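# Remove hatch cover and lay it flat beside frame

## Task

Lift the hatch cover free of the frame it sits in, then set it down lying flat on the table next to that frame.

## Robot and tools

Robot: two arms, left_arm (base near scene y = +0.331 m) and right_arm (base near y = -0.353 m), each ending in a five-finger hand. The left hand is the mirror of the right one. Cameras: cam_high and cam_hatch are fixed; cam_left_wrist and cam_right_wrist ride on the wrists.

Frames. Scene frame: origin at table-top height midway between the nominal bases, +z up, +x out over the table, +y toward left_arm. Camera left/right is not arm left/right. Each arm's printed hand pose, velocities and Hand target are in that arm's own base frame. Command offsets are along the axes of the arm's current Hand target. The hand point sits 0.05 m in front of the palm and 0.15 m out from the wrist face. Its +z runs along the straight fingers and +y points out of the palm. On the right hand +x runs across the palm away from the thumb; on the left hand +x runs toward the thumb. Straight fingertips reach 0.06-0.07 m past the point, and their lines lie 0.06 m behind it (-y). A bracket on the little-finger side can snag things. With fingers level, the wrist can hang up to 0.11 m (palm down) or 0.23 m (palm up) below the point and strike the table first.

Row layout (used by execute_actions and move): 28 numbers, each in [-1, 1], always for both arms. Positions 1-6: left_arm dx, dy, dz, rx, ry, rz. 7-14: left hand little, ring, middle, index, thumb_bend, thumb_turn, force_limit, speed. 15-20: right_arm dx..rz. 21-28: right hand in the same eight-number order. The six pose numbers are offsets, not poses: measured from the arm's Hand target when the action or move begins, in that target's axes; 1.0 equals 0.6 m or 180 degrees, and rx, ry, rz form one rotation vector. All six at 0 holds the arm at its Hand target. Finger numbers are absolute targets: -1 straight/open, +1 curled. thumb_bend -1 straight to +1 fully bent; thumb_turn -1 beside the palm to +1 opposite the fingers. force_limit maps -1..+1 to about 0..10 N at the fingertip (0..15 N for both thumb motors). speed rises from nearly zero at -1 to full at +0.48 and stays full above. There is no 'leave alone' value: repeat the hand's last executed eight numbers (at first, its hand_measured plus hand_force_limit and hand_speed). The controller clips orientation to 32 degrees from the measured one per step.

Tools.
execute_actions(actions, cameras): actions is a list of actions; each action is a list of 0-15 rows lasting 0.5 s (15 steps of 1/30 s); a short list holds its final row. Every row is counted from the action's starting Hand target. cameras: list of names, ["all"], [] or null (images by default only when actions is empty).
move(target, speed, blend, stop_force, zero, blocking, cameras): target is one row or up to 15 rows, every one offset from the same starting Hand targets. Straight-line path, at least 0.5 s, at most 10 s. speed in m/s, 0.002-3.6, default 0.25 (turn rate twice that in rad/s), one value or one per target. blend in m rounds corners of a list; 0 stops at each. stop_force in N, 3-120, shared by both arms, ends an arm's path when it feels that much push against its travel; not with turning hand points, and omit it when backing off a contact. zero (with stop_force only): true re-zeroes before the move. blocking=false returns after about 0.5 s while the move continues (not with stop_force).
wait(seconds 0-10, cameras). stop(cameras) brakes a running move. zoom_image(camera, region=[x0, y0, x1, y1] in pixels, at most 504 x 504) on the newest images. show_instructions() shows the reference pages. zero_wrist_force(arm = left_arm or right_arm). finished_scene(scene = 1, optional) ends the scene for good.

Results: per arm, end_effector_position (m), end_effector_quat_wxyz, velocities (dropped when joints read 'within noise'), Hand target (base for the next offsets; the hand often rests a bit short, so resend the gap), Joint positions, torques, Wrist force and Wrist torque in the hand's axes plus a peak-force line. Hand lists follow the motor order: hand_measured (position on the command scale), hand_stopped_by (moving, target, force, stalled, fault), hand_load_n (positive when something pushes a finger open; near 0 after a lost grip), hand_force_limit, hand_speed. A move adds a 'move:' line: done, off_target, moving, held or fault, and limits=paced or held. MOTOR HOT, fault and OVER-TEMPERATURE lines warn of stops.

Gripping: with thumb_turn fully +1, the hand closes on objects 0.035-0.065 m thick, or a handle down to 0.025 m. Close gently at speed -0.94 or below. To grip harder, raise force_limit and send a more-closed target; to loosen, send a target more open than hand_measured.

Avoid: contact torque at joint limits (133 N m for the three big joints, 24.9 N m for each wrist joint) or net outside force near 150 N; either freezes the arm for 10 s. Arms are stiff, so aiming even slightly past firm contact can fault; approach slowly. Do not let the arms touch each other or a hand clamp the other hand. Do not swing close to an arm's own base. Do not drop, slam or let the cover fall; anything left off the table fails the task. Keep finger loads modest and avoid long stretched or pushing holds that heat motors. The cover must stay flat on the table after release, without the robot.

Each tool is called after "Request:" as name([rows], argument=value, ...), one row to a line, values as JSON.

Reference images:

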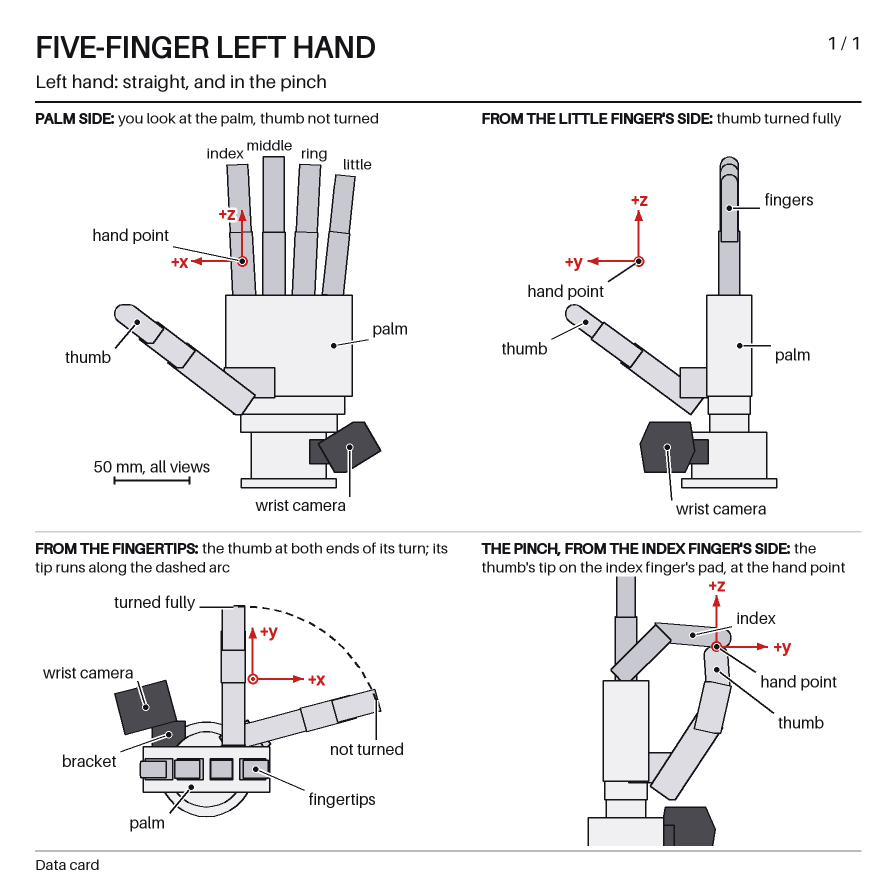

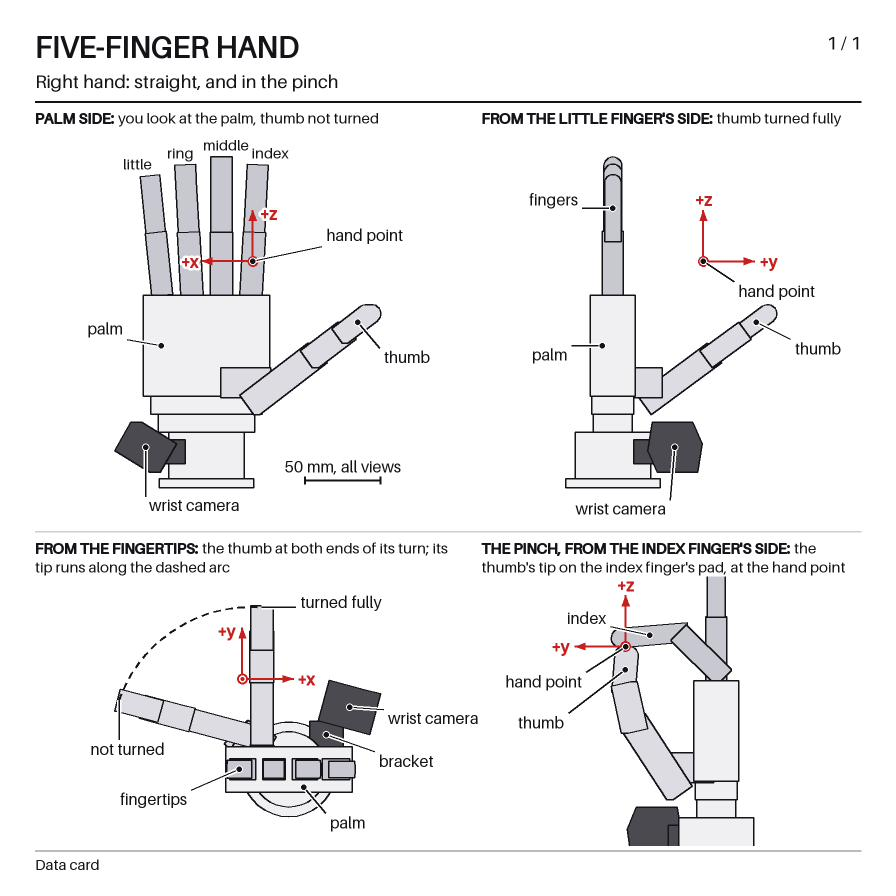

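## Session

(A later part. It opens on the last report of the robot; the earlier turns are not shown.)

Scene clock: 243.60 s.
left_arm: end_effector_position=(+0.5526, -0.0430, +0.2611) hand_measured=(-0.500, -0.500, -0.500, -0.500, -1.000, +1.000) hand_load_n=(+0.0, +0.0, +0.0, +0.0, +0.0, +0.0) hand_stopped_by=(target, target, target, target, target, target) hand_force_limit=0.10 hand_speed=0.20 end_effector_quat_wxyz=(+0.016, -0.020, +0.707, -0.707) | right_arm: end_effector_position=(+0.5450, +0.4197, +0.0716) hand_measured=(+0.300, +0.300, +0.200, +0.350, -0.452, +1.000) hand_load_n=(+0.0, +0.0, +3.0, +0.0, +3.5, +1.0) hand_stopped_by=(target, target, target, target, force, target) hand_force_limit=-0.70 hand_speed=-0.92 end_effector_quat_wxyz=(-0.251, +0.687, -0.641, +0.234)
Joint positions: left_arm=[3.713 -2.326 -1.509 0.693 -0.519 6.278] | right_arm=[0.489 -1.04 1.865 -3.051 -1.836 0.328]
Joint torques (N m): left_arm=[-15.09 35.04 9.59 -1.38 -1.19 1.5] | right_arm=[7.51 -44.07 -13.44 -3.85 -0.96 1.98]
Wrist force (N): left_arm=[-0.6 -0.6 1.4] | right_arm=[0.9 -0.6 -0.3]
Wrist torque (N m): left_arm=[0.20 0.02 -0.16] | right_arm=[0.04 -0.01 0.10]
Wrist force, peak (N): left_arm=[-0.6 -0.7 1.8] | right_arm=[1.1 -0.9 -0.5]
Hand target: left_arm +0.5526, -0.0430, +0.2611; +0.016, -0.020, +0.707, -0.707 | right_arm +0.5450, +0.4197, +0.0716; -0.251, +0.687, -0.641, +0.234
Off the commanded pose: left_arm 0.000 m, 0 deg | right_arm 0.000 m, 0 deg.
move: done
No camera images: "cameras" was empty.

Request:
move(target=[0,0,0,0,0,0,-0.5,-0.5,-0.5,-0.5,-1,1,0.1,0.2,0,-0.0323,-0.0288,-0.1111,0,0,0.2,0.2,0.2,0.2,0.0,1,-0.5,-0.8], speed=0.04, cameras=["cam_hatch","cam_left_wrist","cam_right_wrist"])

Request:
zoom_image(camera="cam_left_wrist", region=[130, 100, 310, 260])

Scene clock: 248.87 s.
left_arm: end_effector_position=(+0.5526, -0.0430, +0.2611) hand_measured=(-0.500, -0.500, -0.500, -0.500, -1.000, +1.000) hand_load_n=(+0.0, +0.0, +0.0, +0.0, +0.0, +0.0) hand_stopped_by=(target, target, target, target, target, target) hand_force_limit=0.10 hand_speed=0.20 end_effector_quat_wxyz=(+0.016, -0.020, +0.707, -0.707) | right_arm: end_effector_position=(+0.5486, +0.4199, +0.0973) hand_measured=(+0.200, +0.200, +0.200, +0.200, -0.452, +1.000) hand_load_n=(+0.0, +0.0, +0.0, +0.0, +0.0, +0.0) hand_stopped_by=(target, target, target, target, force, target) hand_force_limit=-0.50 hand_speed=-0.80 end_effector_quat_wxyz=(-0.128, +0.720, -0.672, +0.119)
Joint positions: left_arm=[3.713 -2.326 -1.509 0.693 -0.519 6.278] | right_arm=[0.432 -1.052 1.621 -2.469 -1.692 0.342]
Joint torques (N m): left_arm=[-15.11 35.06 8.82 -1.35 -1.31 1.55] | right_arm=[-9.39 -36.78 -26.49 -0.98 1.43 -1.97]
Wrist force (N): left_arm=[-0.5 -0.4 1.4] | right_arm=[1.5 0.5 -0.4]
Wrist torque (N m): left_arm=[0.23 0.00 -0.15] | right_arm=[0.06 0.01 0.27]
Wrist force, peak (N): left_arm=[-0.6 -0.7 1.9] | right_arm=[2.0 -1.0 1.1]
Hand target: left_arm +0.5526, -0.0430, +0.2611; +0.016, -0.020, +0.707, -0.707 | right_arm +0.5486, +0.4199, +0.0973; -0.128, +0.720, -0.672, +0.119
Off the commanded pose: left_arm 0.000 m, 0 deg | right_arm 0.000 m, 0 deg.
move: done
Images, in order (width x height): cam_hatch 896x504, cam_left_wrist 672x504, cam_right_wrist 672x504.

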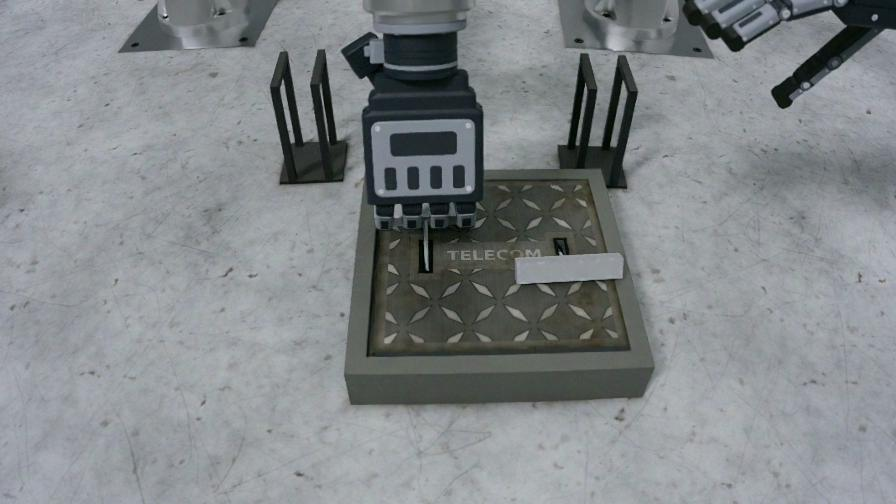

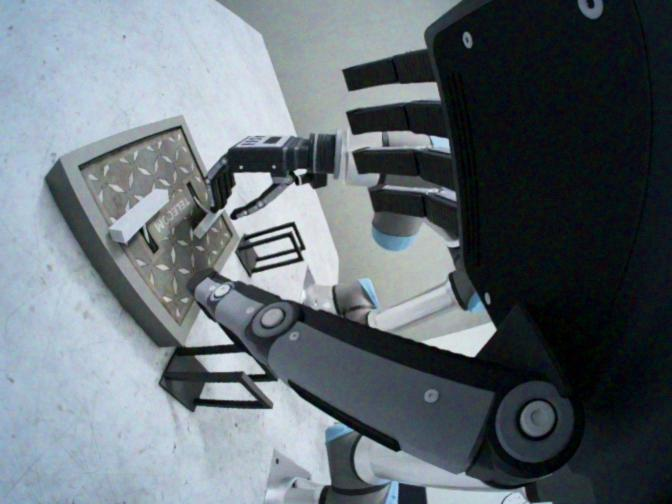

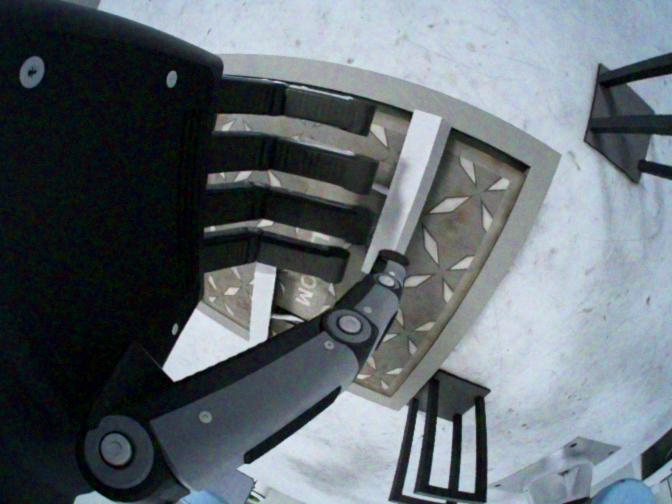

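Scaled by 2.800 from the camera's 672x504 image, which has a finer 960x720 frame.

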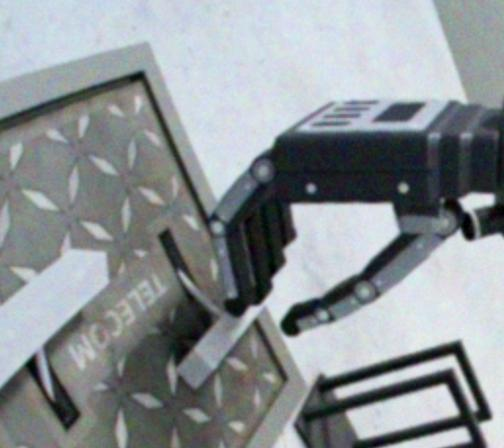

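Request:
move([
  [0,0,0,0,0,0,-0.5,-0.5,-0.5,-0.5,-1,1,0.1,0.2,0,-0.0313,0.0113,0.055,0,0,0,0,0,0,-0.8,1,-0.5,0],
  [0,0,0,0,0,0,-0.5,-0.5,-0.5,-0.5,-1,1,0.1,0.2,0,-0.0167,0.0517,0.1111,0,0,0,0,0,0,-0.8,1,-0.5,0],
  [0,0,0,0,0,0,-0.5,-0.5,-0.5,-0.5,-1,1,0.1,0.2,0,0.0147,0.0403,0.1111,0,0,0,0,0,0,-0.8,1,-0.5,0],
], speed=0.08, blend=[0.005,0.005,0])

Request:
move(target=[0,0,0,0,0,0,-0.5,-0.5,-0.5,-0.5,-1,1,0.1,0.2,0,0.0107,0.0128,0,0,0,0,0,0,0,-0.8,1,-0.5,0], speed=0.01, stop_force=3, cameras=["cam_hatch","cam_left_wrist","cam_right_wrist"])

Request:
zoom_image(camera="cam_left_wrist", region=[130, 100, 310, 260])

Scene clock: 252.23 s.
left_arm: end_effector_position=(+0.5526, -0.0430, +0.2611) hand_measured=(-0.500, -0.500, -0.500, -0.500, -1.000, +1.000) hand_load_n=(+0.0, +0.0, +0.0, +0.0, +0.0, +0.0) hand_stopped_by=(target, target, target, target, target, target) hand_force_limit=0.10 hand_speed=0.20 end_effector_quat_wxyz=(+0.016, -0.020, +0.707, -0.707) | right_arm: end_effector_position=(+0.5487, +0.4199, +0.0715) hand_measured=(+0.000, +0.000, +0.000, +0.000, -0.800, +1.000) hand_load_n=(+0.0, +0.0, +0.0, +0.0, +0.0, +0.0) hand_stopped_by=(target, target, target, target, target, target) hand_force_limit=-0.50 hand_speed=0.00 end_effector_quat_wxyz=(-0.251, +0.687, -0.641, +0.234)
Joint positions: left_arm=[3.713 -2.326 -1.509 0.693 -0.519 6.278] | right_arm=[0.486 -1.034 1.855 -3.048 -1.834 0.326]
Joint torques (N m): left_arm=[-14.05 35.21 8.33 -1.41 -1.38 1.5] | right_arm=[9.13 -47.34 -8.61 -4.45 -1.79 2.06]
Wrist force (N): left_arm=[-0.6 -0.8 1.5] | right_arm=[1.5 -0.5 -0.3]
Wrist torque (N m): left_arm=[0.16 0.03 -0.15] | right_arm=[-0.03 0.00 0.09]
Wrist force, peak (N): left_arm=[-0.6 -0.8 1.8] | right_arm=[1.6 -31.6 -15.0]
Hand target: left_arm +0.5526, -0.0430, +0.2611; +0.016, -0.020, +0.707, -0.707 | right_arm +0.5487, +0.4199, +0.0715; -0.251, +0.687, -0.641, +0.234
Off the commanded pose: left_arm 0.000 m, 0 deg | right_arm 0.000 m, 0 deg.
move: done

Scene clock: 253.67 s.
left_arm: end_effector_position=(+0.5526, -0.0430, +0.2611) hand_measured=(-0.500, -0.500, -0.500, -0.500, -1.000, +1.000) hand_load_n=(+0.0, +0.0, +0.0, +0.0, +0.0, +0.0) hand_stopped_by=(target, target, target, target, target, target) hand_force_limit=0.10 hand_speed=0.20 end_effector_quat_wxyz=(+0.016, -0.020, +0.707, -0.707) | right_arm: end_effector_position=(+0.5487, +0.4199, +0.0691) hand_measured=(+0.000, +0.000, +0.000, +0.000, -0.800, +1.000) hand_load_n=(+0.0, +0.0, -1.0, +0.0, +0.0, +0.0) hand_stopped_by=(target, target, target, target, target, target) hand_force_limit=-0.50 hand_speed=0.00 end_effector_quat_wxyz=(-0.251, +0.687, -0.641, +0.234)
Joint positions: left_arm=[3.713 -2.326 -1.509 0.693 -0.519 6.278] | right_arm=[0.486 -1.03 1.856 -3.054 -1.834 0.326]
Joint torques (N m): left_arm=[-14.17 35.49 8.71 -1.33 -1.25 1.54] | right_arm=[9.34 -44.45 -20.62 -0.34 0.72 1.94]
Wrist force (N): left_arm=[-0.5 -0.8 1.5] | right_arm=[0.9 -4.1 -2.5]
Wrist torque (N m): left_arm=[0.16 0.00 -0.14] | right_arm=[-0.03 0.08 0.00]
Wrist force, peak (N): left_arm=[-0.8 -0.7 1.7] | right_arm=[1.8 -7.6 -5.0]
Hand target: left_arm +0.5526, -0.0430, +0.2611; +0.016, -0.020, +0.707, -0.707 | right_arm +0.5487, +0.4199, +0.0691; -0.251, +0.687, -0.641, +0.234 (not the last commanded pose)
Off the commanded pose: left_arm 0.000 m, 0 deg | right_arm 0.008 m, 0 deg.
move: contact (right_arm)
Images, in order (width x height): cam_hatch 896x504, cam_left_wrist 672x504, cam_right_wrist 672x504.

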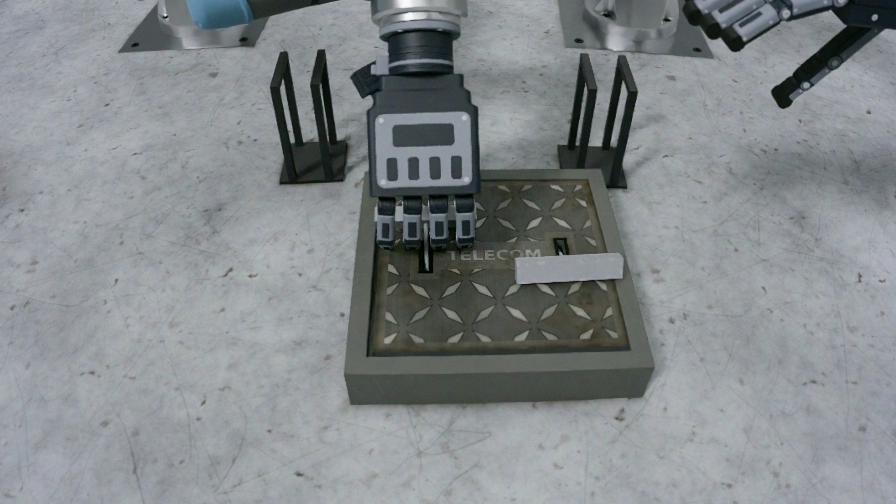

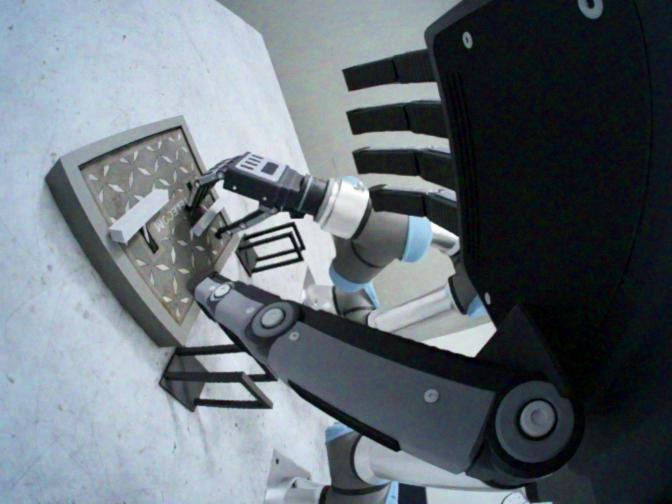

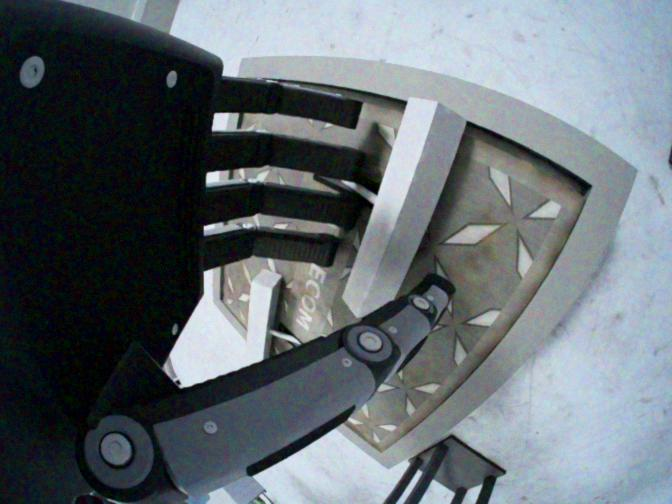

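Scaled by 2.800 from the camera's 672x504 image, which has a finer 960x720 frame.

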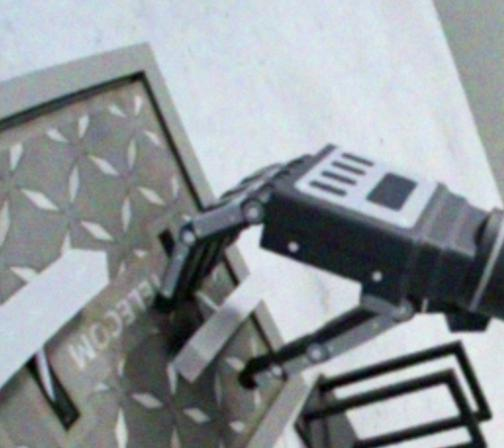

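Request:
move(target=[0,0,0,0,0,0,-0.5,-0.5,-0.5,-0.5,-1,1,0.1,0.2,-0.001,0.0117,-0.0115,0,0,0,0,0,0,0,-0.8,1,-0.5,0], speed=0.02, stop_force=3, cameras=["cam_hatch","cam_left_wrist","cam_right_wrist"])

Request:
zoom_image(camera="cam_left_wrist", region=[130, 100, 310, 260])

Request:
zoom_image(camera="cam_right_wrist", region=[200, 60, 460, 320])

Scene clock: 255.47 s.
left_arm: end_effector_position=(+0.5526, -0.0430, +0.2611) hand_measured=(-0.500, -0.500, -0.500, -0.500, -1.000, +1.000) hand_load_n=(+0.0, +0.0, +0.0, +0.0, +0.0, +0.0) hand_stopped_by=(target, target, target, target, target, target) hand_force_limit=0.10 hand_speed=0.20 end_effector_quat_wxyz=(+0.016, -0.020, +0.707, -0.707) | right_arm: end_effector_position=(+0.5389, +0.4198, +0.0699) hand_measured=(+0.000, +0.000, +0.000, +0.000, -0.800, +1.000) hand_load_n=(+0.0, +0.0, +0.0, +0.0, +0.0, +0.0) hand_stopped_by=(target, target, target, target, target, target) hand_force_limit=-0.50 hand_speed=0.00 end_effector_quat_wxyz=(-0.251, +0.687, -0.641, +0.234)
Joint positions: left_arm=[3.713 -2.326 -1.509 0.693 -0.519 6.278] | right_arm=[0.494 -1.045 1.879 -3.06 -1.839 0.333]
Joint torques (N m): left_arm=[-13.66 35.48 8.39 -1.34 -1.44 1.48] | right_arm=[9.84 -46.98 -7.47 -4.53 -1.92 1.99]
Wrist force (N): left_arm=[-0.6 -0.6 1.5] | right_arm=[1.2 -0.4 -0.2]
Wrist torque (N m): left_arm=[0.19 0.03 -0.15] | right_arm=[-0.02 0.03 0.08]
Wrist force, peak (N): left_arm=[-0.5 -0.8 1.8] | right_arm=[1.2 -4.3 -2.5]
Hand target: left_arm +0.5526, -0.0430, +0.2611; +0.016, -0.020, +0.707, -0.707 | right_arm +0.5389, +0.4198, +0.0699; -0.251, +0.687, -0.641, +0.234
Off the commanded pose: left_arm 0.000 m, 0 deg | right_arm 0.000 m, 0 deg.
move: done
Images, in order (width x height): cam_hatch 896x504, cam_left_wrist 672x504, cam_right_wrist 672x504.

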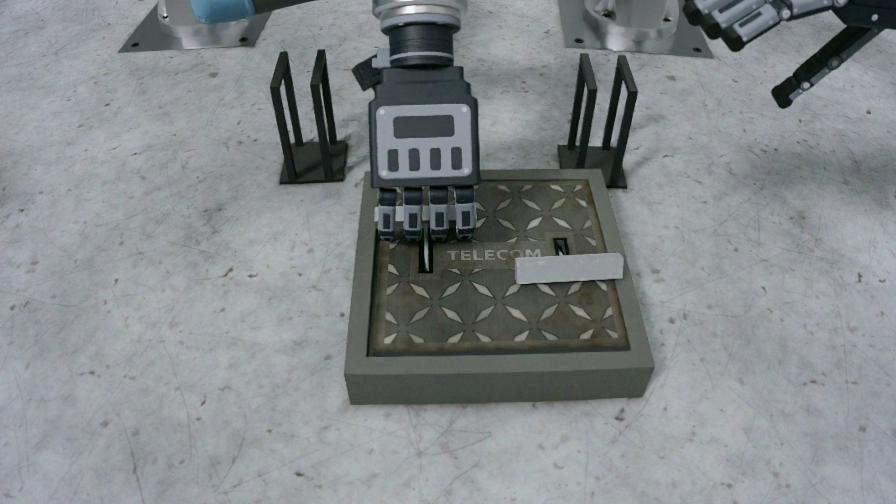

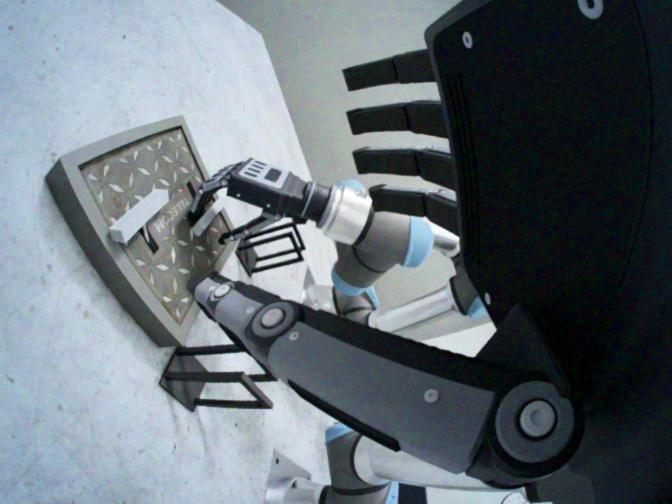

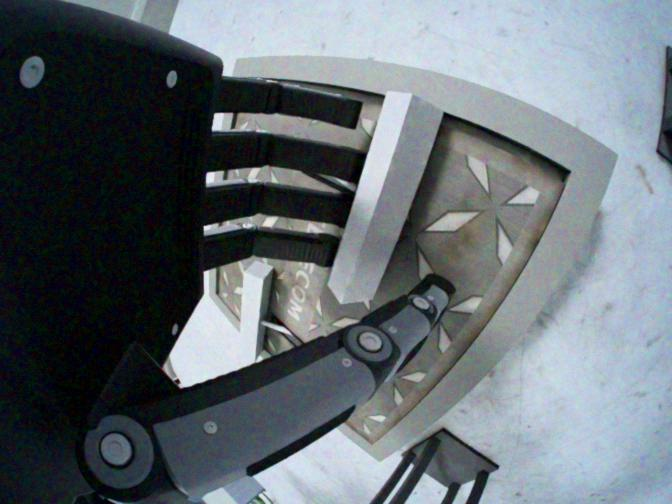

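Scaled by 2.800 from the camera's 672x504 image, which has a finer 960x720 frame.

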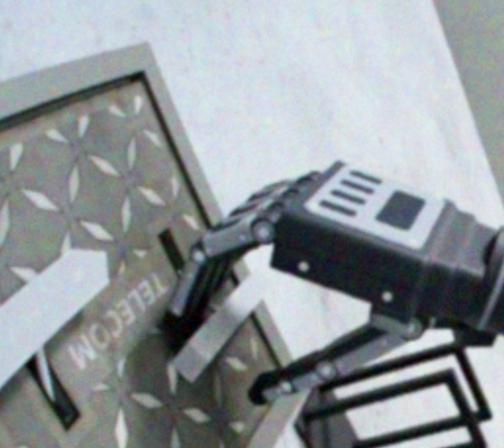

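Scaled by 1.938 from the camera's 672x504 image, which has a finer 960x720 frame.

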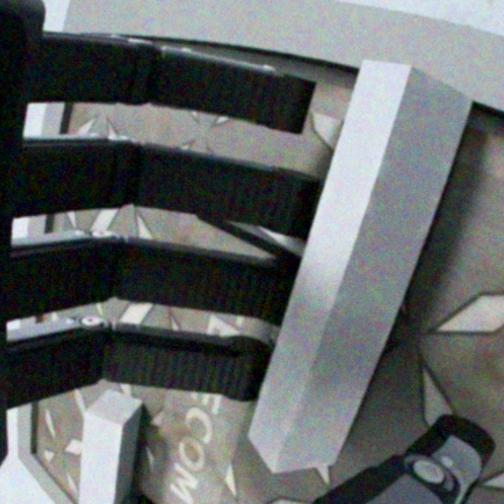

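Request:
move(target=[0,0,0,0,0,0,-0.5,-0.5,-0.5,-0.5,-1,1,0.1,0.2,0,0,0,0,0,0,0,0,0,0,0.2,1,-0.5,-0.9], speed=0.03, cameras=[])

Request:
move(target=[0,0,0,0,0,0,-0.5,-0.5,-0.5,-0.5,-1,1,0.1,0.2,0,0,0,0,0,0,0.25,0.25,0.25,0.25,0.2,1,-0.3,-0.92], speed=0.03, cameras=["cam_hatch","cam_left_wrist","cam_right_wrist"])

Request:
zoom_image(camera="cam_right_wrist", region=[200, 60, 460, 320])

Scene clock: 260.67 s.
left_arm: end_effector_position=(+0.5526, -0.0430, +0.2611) hand_measured=(-0.500, -0.500, -0.500, -0.500, -1.000, +1.000) hand_load_n=(+0.0, +0.0, +0.0, +0.0, +0.0, +0.5) hand_stopped_by=(target, target, target, target, target, target) hand_force_limit=0.10 hand_speed=0.20 end_effector_quat_wxyz=(+0.016, -0.020, +0.707, -0.707) | right_arm: end_effector_position=(+0.5389, +0.4198, +0.0699) hand_measured=(+0.000, +0.000, +0.000, +0.000, -0.094, +1.000) hand_load_n=(+0.0, +0.0, +0.0, +0.0, +0.0, +0.0) hand_stopped_by=(target, target, target, target, moving, target) hand_force_limit=-0.50 hand_speed=-0.90 end_effector_quat_wxyz=(-0.251, +0.687, -0.641, +0.234)
Joint positions: left_arm=[3.713 -2.326 -1.509 0.693 -0.519 6.278] | right_arm=[0.494 -1.045 1.879 -3.06 -1.839 0.333]
Joint torques (N m): left_arm=[-14.05 35.05 9.06 -1.38 -1.32 1.37] | right_arm=[8.72 -47.05 -9.12 -4.29 -1.59 2.13]
Wrist force (N): left_arm=[-0.2 -0.9 1.5] | right_arm=[1.5 -0.4 -0.3]
Wrist torque (N m): left_arm=[0.15 -0.04 -0.12] | right_arm=[-0.02 -0.01 0.10]
Wrist force, peak (N): left_arm=[-0.5 -1.2 1.7] | right_arm=[1.8 -0.5 -0.1]
Hand target: left_arm +0.5526, -0.0430, +0.2611; +0.016, -0.020, +0.707, -0.707 | right_arm +0.5389, +0.4198, +0.0699; -0.251, +0.687, -0.641, +0.234
Off the commanded pose: left_arm 0.000 m, 0 deg | right_arm 0.000 m, 0 deg.
move: moving (right_arm; no rest 5 s after the path's end)
No camera images: "cameras" was empty.

Scene clock: 262.03 s.
left_arm: end_effector_position=(+0.5526, -0.0430, +0.2611) hand_measured=(-0.500, -0.500, -0.500, -0.500, -1.000, +1.000) hand_load_n=(+0.0, +0.0, +0.0, +0.0, +0.0, +0.0) hand_stopped_by=(target, target, target, target, target, target) hand_force_limit=0.10 hand_speed=0.20 end_effector_quat_wxyz=(+0.016, -0.020, +0.707, -0.707) | right_arm: end_effector_position=(+0.5389, +0.4198, +0.0699) hand_measured=(+0.250, +0.250, +0.222, +0.230, +0.042, +1.000) hand_load_n=(+0.0, +0.0, +5.0, +4.0, +5.5, +0.5) hand_stopped_by=(target, target, force, force, force, target) hand_force_limit=-0.30 hand_speed=-0.92 end_effector_quat_wxyz=(-0.251, +0.687, -0.641, +0.234)
Joint positions: left_arm=[3.713 -2.326 -1.509 0.693 -0.519 6.278] | right_arm=[0.494 -1.045 1.879 -3.06 -1.839 0.333]
Joint torques (N m): left_arm=[-14.36 35.67 9.22 -1.31 -1.5 1.45] | right_arm=[8.15 -46.35 -9.78 -4.25 -1.55 2.12]
Wrist force (N): left_arm=[-0.7 -0.5 1.5] | right_arm=[1.5 -0.4 0.8]
Wrist torque (N m): left_arm=[0.21 0.02 -0.16] | right_arm=[0.01 -0.01 0.10]
Wrist force, peak (N): left_arm=[-0.5 -0.7 1.9] | right_arm=[1.9 -0.5 1.5]
Hand target: left_arm +0.5526, -0.0430, +0.2611; +0.016, -0.020, +0.707, -0.707 | right_arm +0.5389, +0.4198, +0.0699; -0.251, +0.687, -0.641, +0.234
Off the commanded pose: left_arm 0.000 m, 0 deg | right_arm 0.000 m, 0 deg.
move: done
Images, in order (width x height): cam_hatch 896x504, cam_left_wrist 672x504, cam_right_wrist 672x504.

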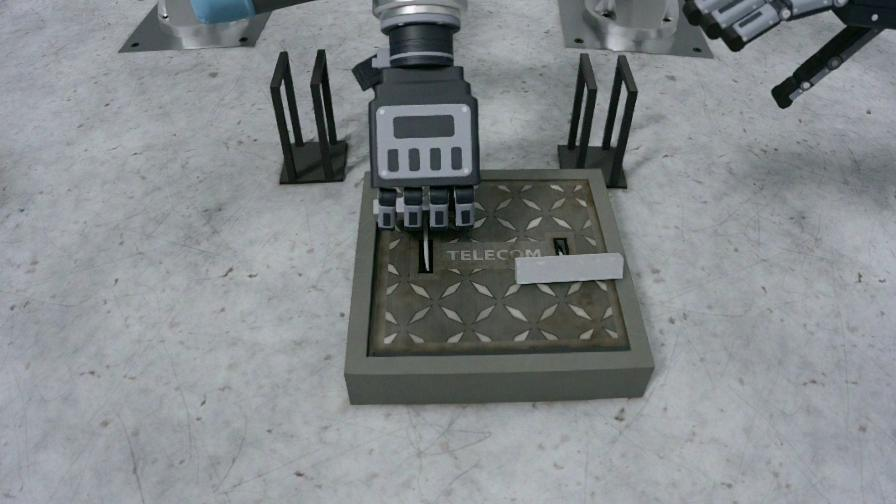

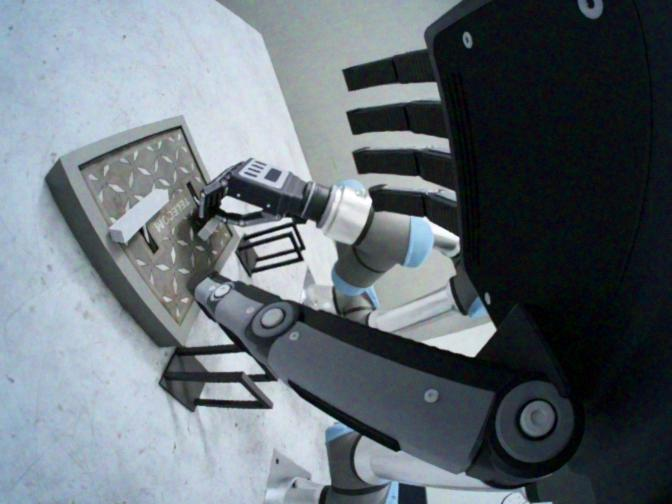

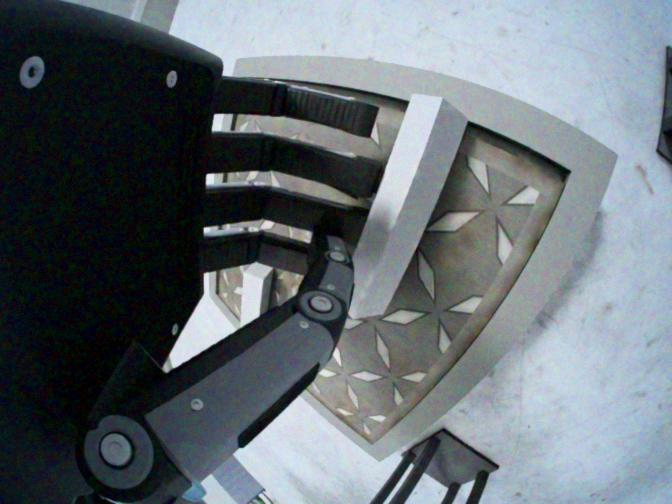

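Scaled by 1.938 from the camera's 672x504 image, which has a finer 960x720 frame.

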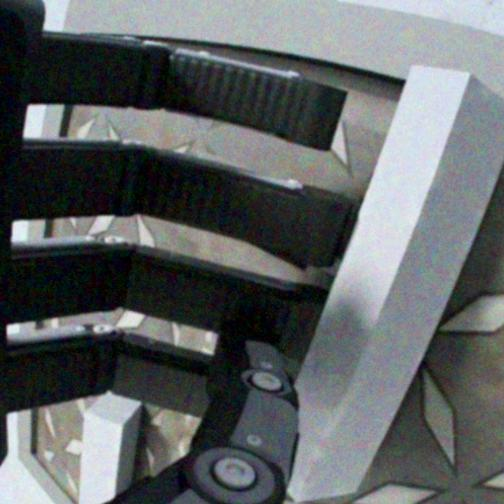

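Request:
move(target=[0,0,0,0,0,0,-0.5,-0.5,-0.5,-0.5,-1,1,0.1,0.2,0,0,0,0,0,0,0.3,0.3,0.3,0.3,-0.8,1,-0.3,0], speed=0.04, cameras=[])

Request:
move([
  [0,0,0,0,0,0,-0.5,-0.5,-0.5,-0.5,-1,1,0.1,0.2,0.0014,-0.0153,0.0128,0,0,0,0.3,0.3,0.3,0.3,-0.8,1,-0.3,0],
  [0,0,0,0,0,0,-0.5,-0.5,-0.5,-0.5,-1,1,0.1,0.2,0.0014,-0.0022,0.0285,0,0,0,0.3,0.3,0.3,0.3,-0.8,1,-0.3,0],
  [0,0,0,0,0,0,-0.5,-0.5,-0.5,-0.5,-1,1,0.1,0.2,0.0005,0.008,0.02,0,0,0,0.3,0.3,0.3,0.3,-0.8,1,-0.3,0],
], speed=0.02, stop_force=4, cameras=["cam_hatch","cam_left_wrist","cam_right_wrist"])

Request:
zoom_image(camera="cam_left_wrist", region=[130, 100, 310, 260])

Request:
zoom_image(camera="cam_right_wrist", region=[200, 60, 460, 320])

Scene clock: 263.43 s.
left_arm: end_effector_position=(+0.5526, -0.0430, +0.2611) hand_measured=(-0.500, -0.500, -0.500, -0.500, -1.000, +1.000) hand_load_n=(-0.5, +0.0, +0.0, +0.0, +0.0, +0.0) hand_stopped_by=(target, target, target, target, target, target) hand_force_limit=0.10 hand_speed=0.20 end_effector_quat_wxyz=(+0.016, -0.020, +0.707, -0.707) | right_arm: end_effector_position=(+0.5389, +0.4198, +0.0700) hand_measured=(+0.300, +0.300, +0.222, +0.230, -0.352, +1.000) hand_load_n=(+0.0, +0.0, +0.0, +0.0, -20.5, -5.0) hand_stopped_by=(target, target, force, force, moving, target) hand_force_limit=-0.30 hand_speed=0.00 end_effector_quat_wxyz=(-0.251, +0.687, -0.641, +0.234)
Joint positions: left_arm=[3.713 -2.326 -1.509 0.693 -0.519 6.278] | right_arm=[0.494 -1.045 1.879 -3.061 -1.839 0.333]
Joint torques (N m): left_arm=[-13.26 36.19 8.53 -1.41 -1.16 1.44] | right_arm=[8.32 -30.78 -9.71 2.91 1.37 1.51]
Wrist force (N): left_arm=[-0.6 -0.7 1.4] | right_arm=[1.9 -19.8 -1.7]
Wrist torque (N m): left_arm=[0.19 0.03 -0.15] | right_arm=[-0.47 0.05 -0.26]
Wrist force, peak (N): left_arm=[-0.8 -0.7 1.7] | right_arm=[2.2 -20.2 -1.7]
Hand target: left_arm +0.5526, -0.0430, +0.2611; +0.016, -0.020, +0.707, -0.707 | right_arm +0.5389, +0.4198, +0.0699; -0.251, +0.687, -0.641, +0.234
Off the commanded pose: left_arm 0.000 m, 0 deg | right_arm 0.000 m, 0 deg.
move: done
No camera images: "cameras" was empty.

Scene clock: 265.33 s.
left_arm: end_effector_position=(+0.5526, -0.0430, +0.2611) hand_measured=(-0.500, -0.500, -0.500, -0.500, -1.000, +1.000) hand_load_n=(+0.0, +0.0, +0.0, +0.0, +0.0, +0.0) hand_stopped_by=(target, target, target, target, target, target) hand_force_limit=0.10 hand_speed=0.20 end_effector_quat_wxyz=(+0.016, -0.020, +0.707, -0.707) | right_arm: end_effector_position=(+0.5507, +0.4199, +0.0691) hand_measured=(+0.300, +0.300, +0.222, +0.230, -0.556, +1.000) hand_load_n=(+0.0, +0.0, +0.0, +0.0, -19.0, -4.0) hand_stopped_by=(target, target, force, force, stalled, target) hand_force_limit=-0.30 hand_speed=0.00 end_effector_quat_wxyz=(-0.251, +0.687, -0.641, +0.234)
Joint positions: left_arm=[3.713 -2.326 -1.509 0.693 -0.519 6.278] | right_arm=[0.484 -1.027 1.852 -3.054 -1.833 0.325]
Joint torques (N m): left_arm=[-13.8 36.48 9.08 -1.4 -1.31 1.16] | right_arm=[10.83 -5.91 23.78 10.64 0.23 0.17]
Wrist force (N): left_arm=[-0.5 -0.6 1.8] | right_arm=[-1.2 -50.1 -40.2]
Wrist torque (N m): left_arm=[0.17 0.02 -0.15] | right_arm=[-2.34 0.60 -0.50]
Wrist force, peak (N): left_arm=[-0.5 -0.7 2.0] | right_arm=[-1.9 -58.5 -50.5]
Hand target: left_arm +0.5526, -0.0430, +0.2611; +0.016, -0.020, +0.707, -0.707 | right_arm +0.5506, +0.4199, +0.0690; -0.251, +0.687, -0.641, +0.234 (not the last commanded pose)
Off the commanded pose: left_arm 0.000 m, 0 deg | right_arm 0.014 m, 0 deg.
move: contact (right_arm); path passed 1 of 3 targets
Images, in order (width x height): cam_hatch 896x504, cam_left_wrist 672x504, cam_right_wrist 672x504.

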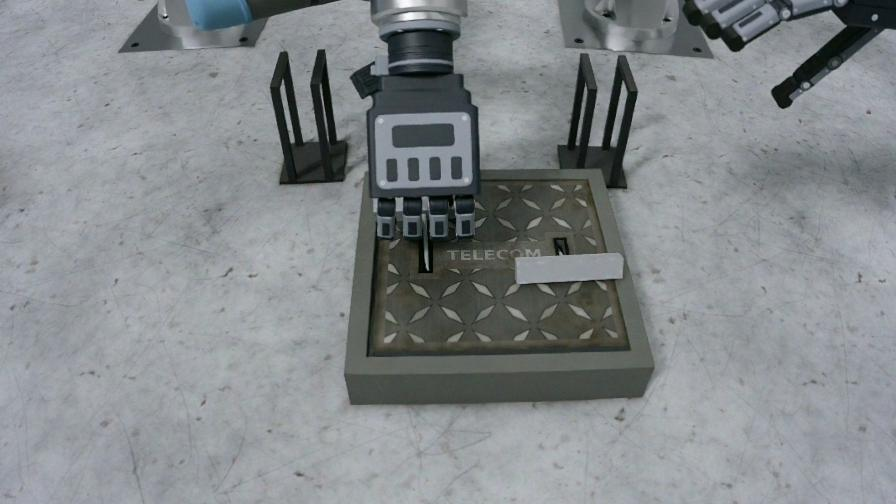

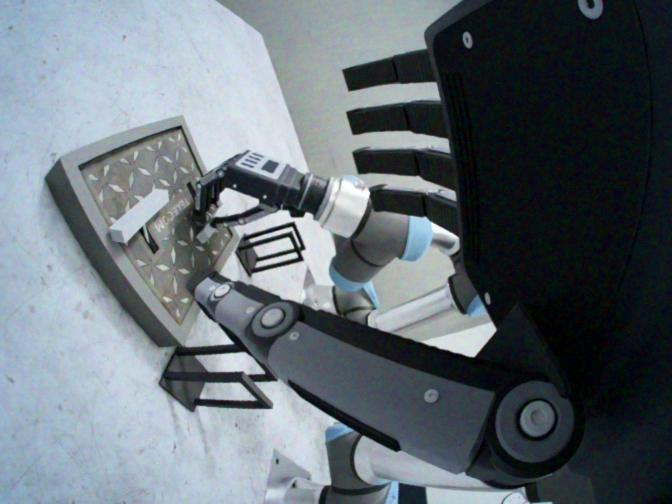

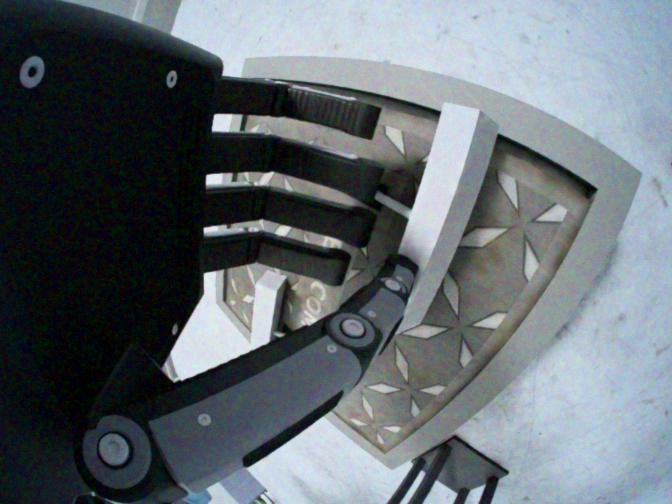

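Scaled by 2.800 from the camera's 672x504 image, which has a finer 960x720 frame.

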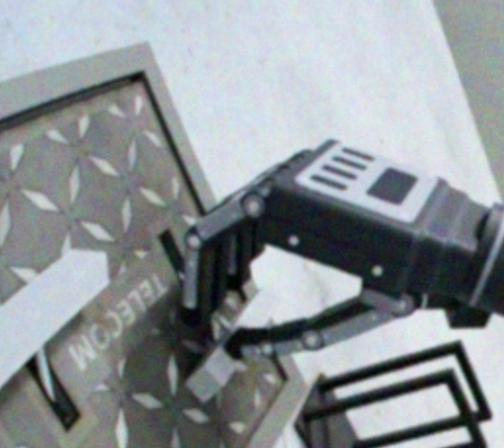

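Scaled by 1.938 from the camera's 672x504 image, which has a finer 960x720 frame.

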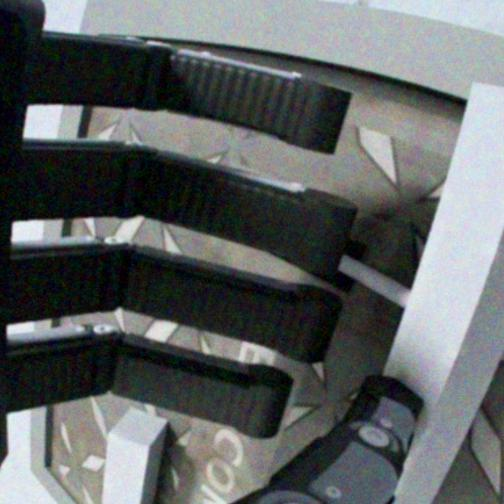

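Request:
move(target=[0,0,0,0,0,0,-0.5,-0.5,-0.5,-0.5,-1,1,0.1,0.2,0,-0.05,0,0,0,0,0.3,0.3,0.3,0.3,-0.8,1,-0.3,0], speed=0.06, cameras=[])

Request:
move(target=[0,0,0,0,0,0,-0.5,-0.5,-0.5,-0.5,-1,1,0.1,0.2,0,0,0,0,0,0,0.3,0.3,0.31,0.31,-0.81,1,-0.3,0], speed=0.06, cameras=["cam_hatch","cam_left_wrist","cam_right_wrist"])

Request:
zoom_image(camera="cam_hatch", region=[340, 130, 520, 300])

Scene clock: 266.50 s.
left_arm: end_effector_position=(+0.5526, -0.0430, +0.2611) hand_measured=(-0.500, -0.500, -0.500, -0.500, -1.000, +1.000) hand_load_n=(+0.0, +0.0, +0.0, +0.0, +0.0, +0.0) hand_stopped_by=(target, target, target, target, target, target) hand_force_limit=0.10 hand_speed=0.20 end_effector_quat_wxyz=(+0.016, -0.020, +0.707, -0.707) | right_arm: end_effector_position=(+0.5735, +0.4215, +0.0883) hand_measured=(+0.300, +0.300, +0.222, +0.230, -0.562, +1.000) hand_load_n=(+0.0, +0.0, +0.0, +0.0, +0.0, +0.0) hand_stopped_by=(target, target, force, force, stalled, target) hand_force_limit=-0.30 hand_speed=0.00 end_effector_quat_wxyz=(-0.251, +0.687, -0.641, +0.234)
Joint positions: left_arm=[3.713 -2.326 -1.509 0.693 -0.519 6.278] | right_arm=[0.469 -1.028 1.784 -2.987 -1.823 0.312]
Joint torques (N m): left_arm=[-14.27 36.22 8.64 -1.25 -1.26 1.41] | right_arm=[-8.6 -35.13 -25.6 -0.98 1.29 -2.11]
Wrist force (N): left_arm=[-0.7 -0.5 1.6] | right_arm=[1.0 -0.7 -0.1]
Wrist torque (N m): left_arm=[0.21 0.04 -0.16] | right_arm=[-0.05 0.08 0.13]
Wrist force, peak (N): left_arm=[-0.6 -0.9 1.8] | right_arm=[-1.3 -50.4 -40.3]
Hand target: left_arm +0.5526, -0.0430, +0.2611; +0.016, -0.020, +0.707, -0.707 | right_arm +0.5735, +0.4215, +0.0883; -0.251, +0.687, -0.641, +0.234
Off the commanded pose: left_arm 0.000 m, 0 deg | right_arm 0.000 m, 0 deg.
move: done
No camera images: "cameras" was empty.

Scene clock: 267.00 s.
left_arm: end_effector_position=(+0.5526, -0.0430, +0.2611) hand_measured=(-0.500, -0.500, -0.500, -0.500, -1.000, +1.000) hand_load_n=(+0.5, +0.0, +0.0, +0.0, +0.0, +0.0) hand_stopped_by=(target, target, target, target, target, target) hand_force_limit=0.10 hand_speed=0.20 end_effector_quat_wxyz=(+0.016, -0.020, +0.707, -0.707) | right_arm: end_effector_position=(+0.5735, +0.4215, +0.0883) hand_measured=(+0.300, +0.300, +0.310, +0.310, -0.810, +1.000) hand_load_n=(+0.0, +0.0, +0.0, +0.0, +0.0, +0.0) hand_stopped_by=(target, target, target, target, target, target) hand_force_limit=-0.30 hand_speed=0.00 end_effector_quat_wxyz=(-0.251, +0.687, -0.641, +0.234)
Joint positions: left_arm=[3.713 -2.326 -1.509 0.693 -0.519 6.278] | right_arm=[0.469 -1.028 1.783 -2.987 -1.823 0.312]
Joint torques (N m): left_arm=[-15.22 35.76 8.71 -1.27 -1.22 1.2] | right_arm=[-9.1 -35.06 -24.36 -1.15 1.11 -2.08]
Wrist force (N): left_arm=[-0.2 -0.6 1.3] | right_arm=[0.9 -0.4 -0.3]
Wrist torque (N m): left_arm=[0.19 -0.04 -0.13] | right_arm=[0.01 0.10 0.13]
Wrist force, peak (N): left_arm=[-0.6 -0.7 1.7] | right_arm=[1.2 -0.6 -0.2]
Hand target: left_arm +0.5526, -0.0430, +0.2611; +0.016, -0.020, +0.707, -0.707 | right_arm +0.5735, +0.4215, +0.0883; -0.251, +0.687, -0.641, +0.234
Off the commanded pose: left_arm 0.000 m, 0 deg | right_arm 0.000 m, 0 deg.
move: done
Images, in order (width x height): cam_hatch 896x504, cam_left_wrist 672x504, cam_right_wrist 672x504.

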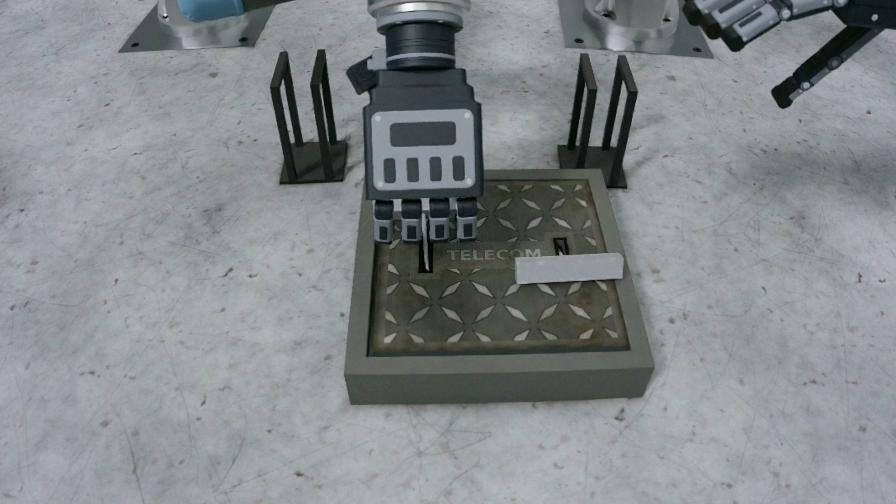

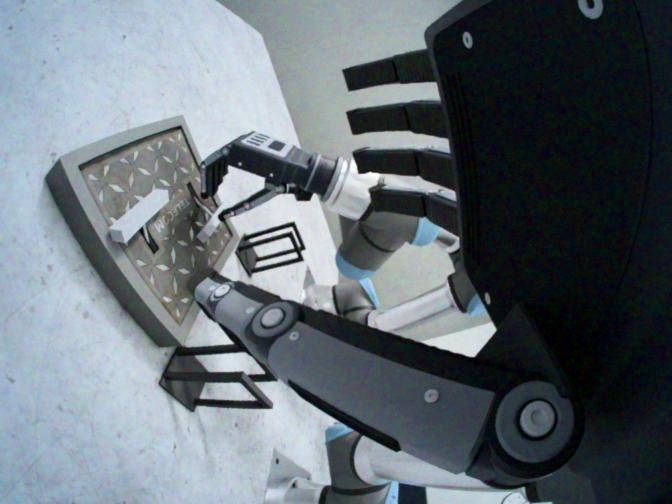

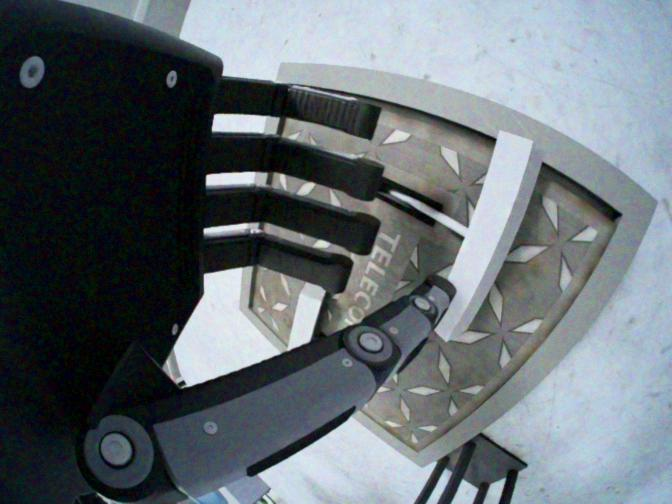

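Scaled by 2.800 from the camera's 896x504 image, which has a finer 1280x720 frame.

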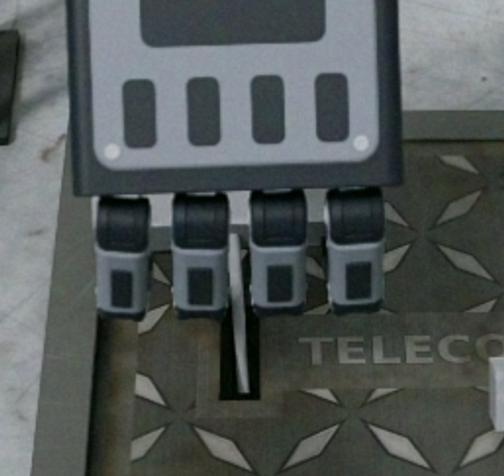

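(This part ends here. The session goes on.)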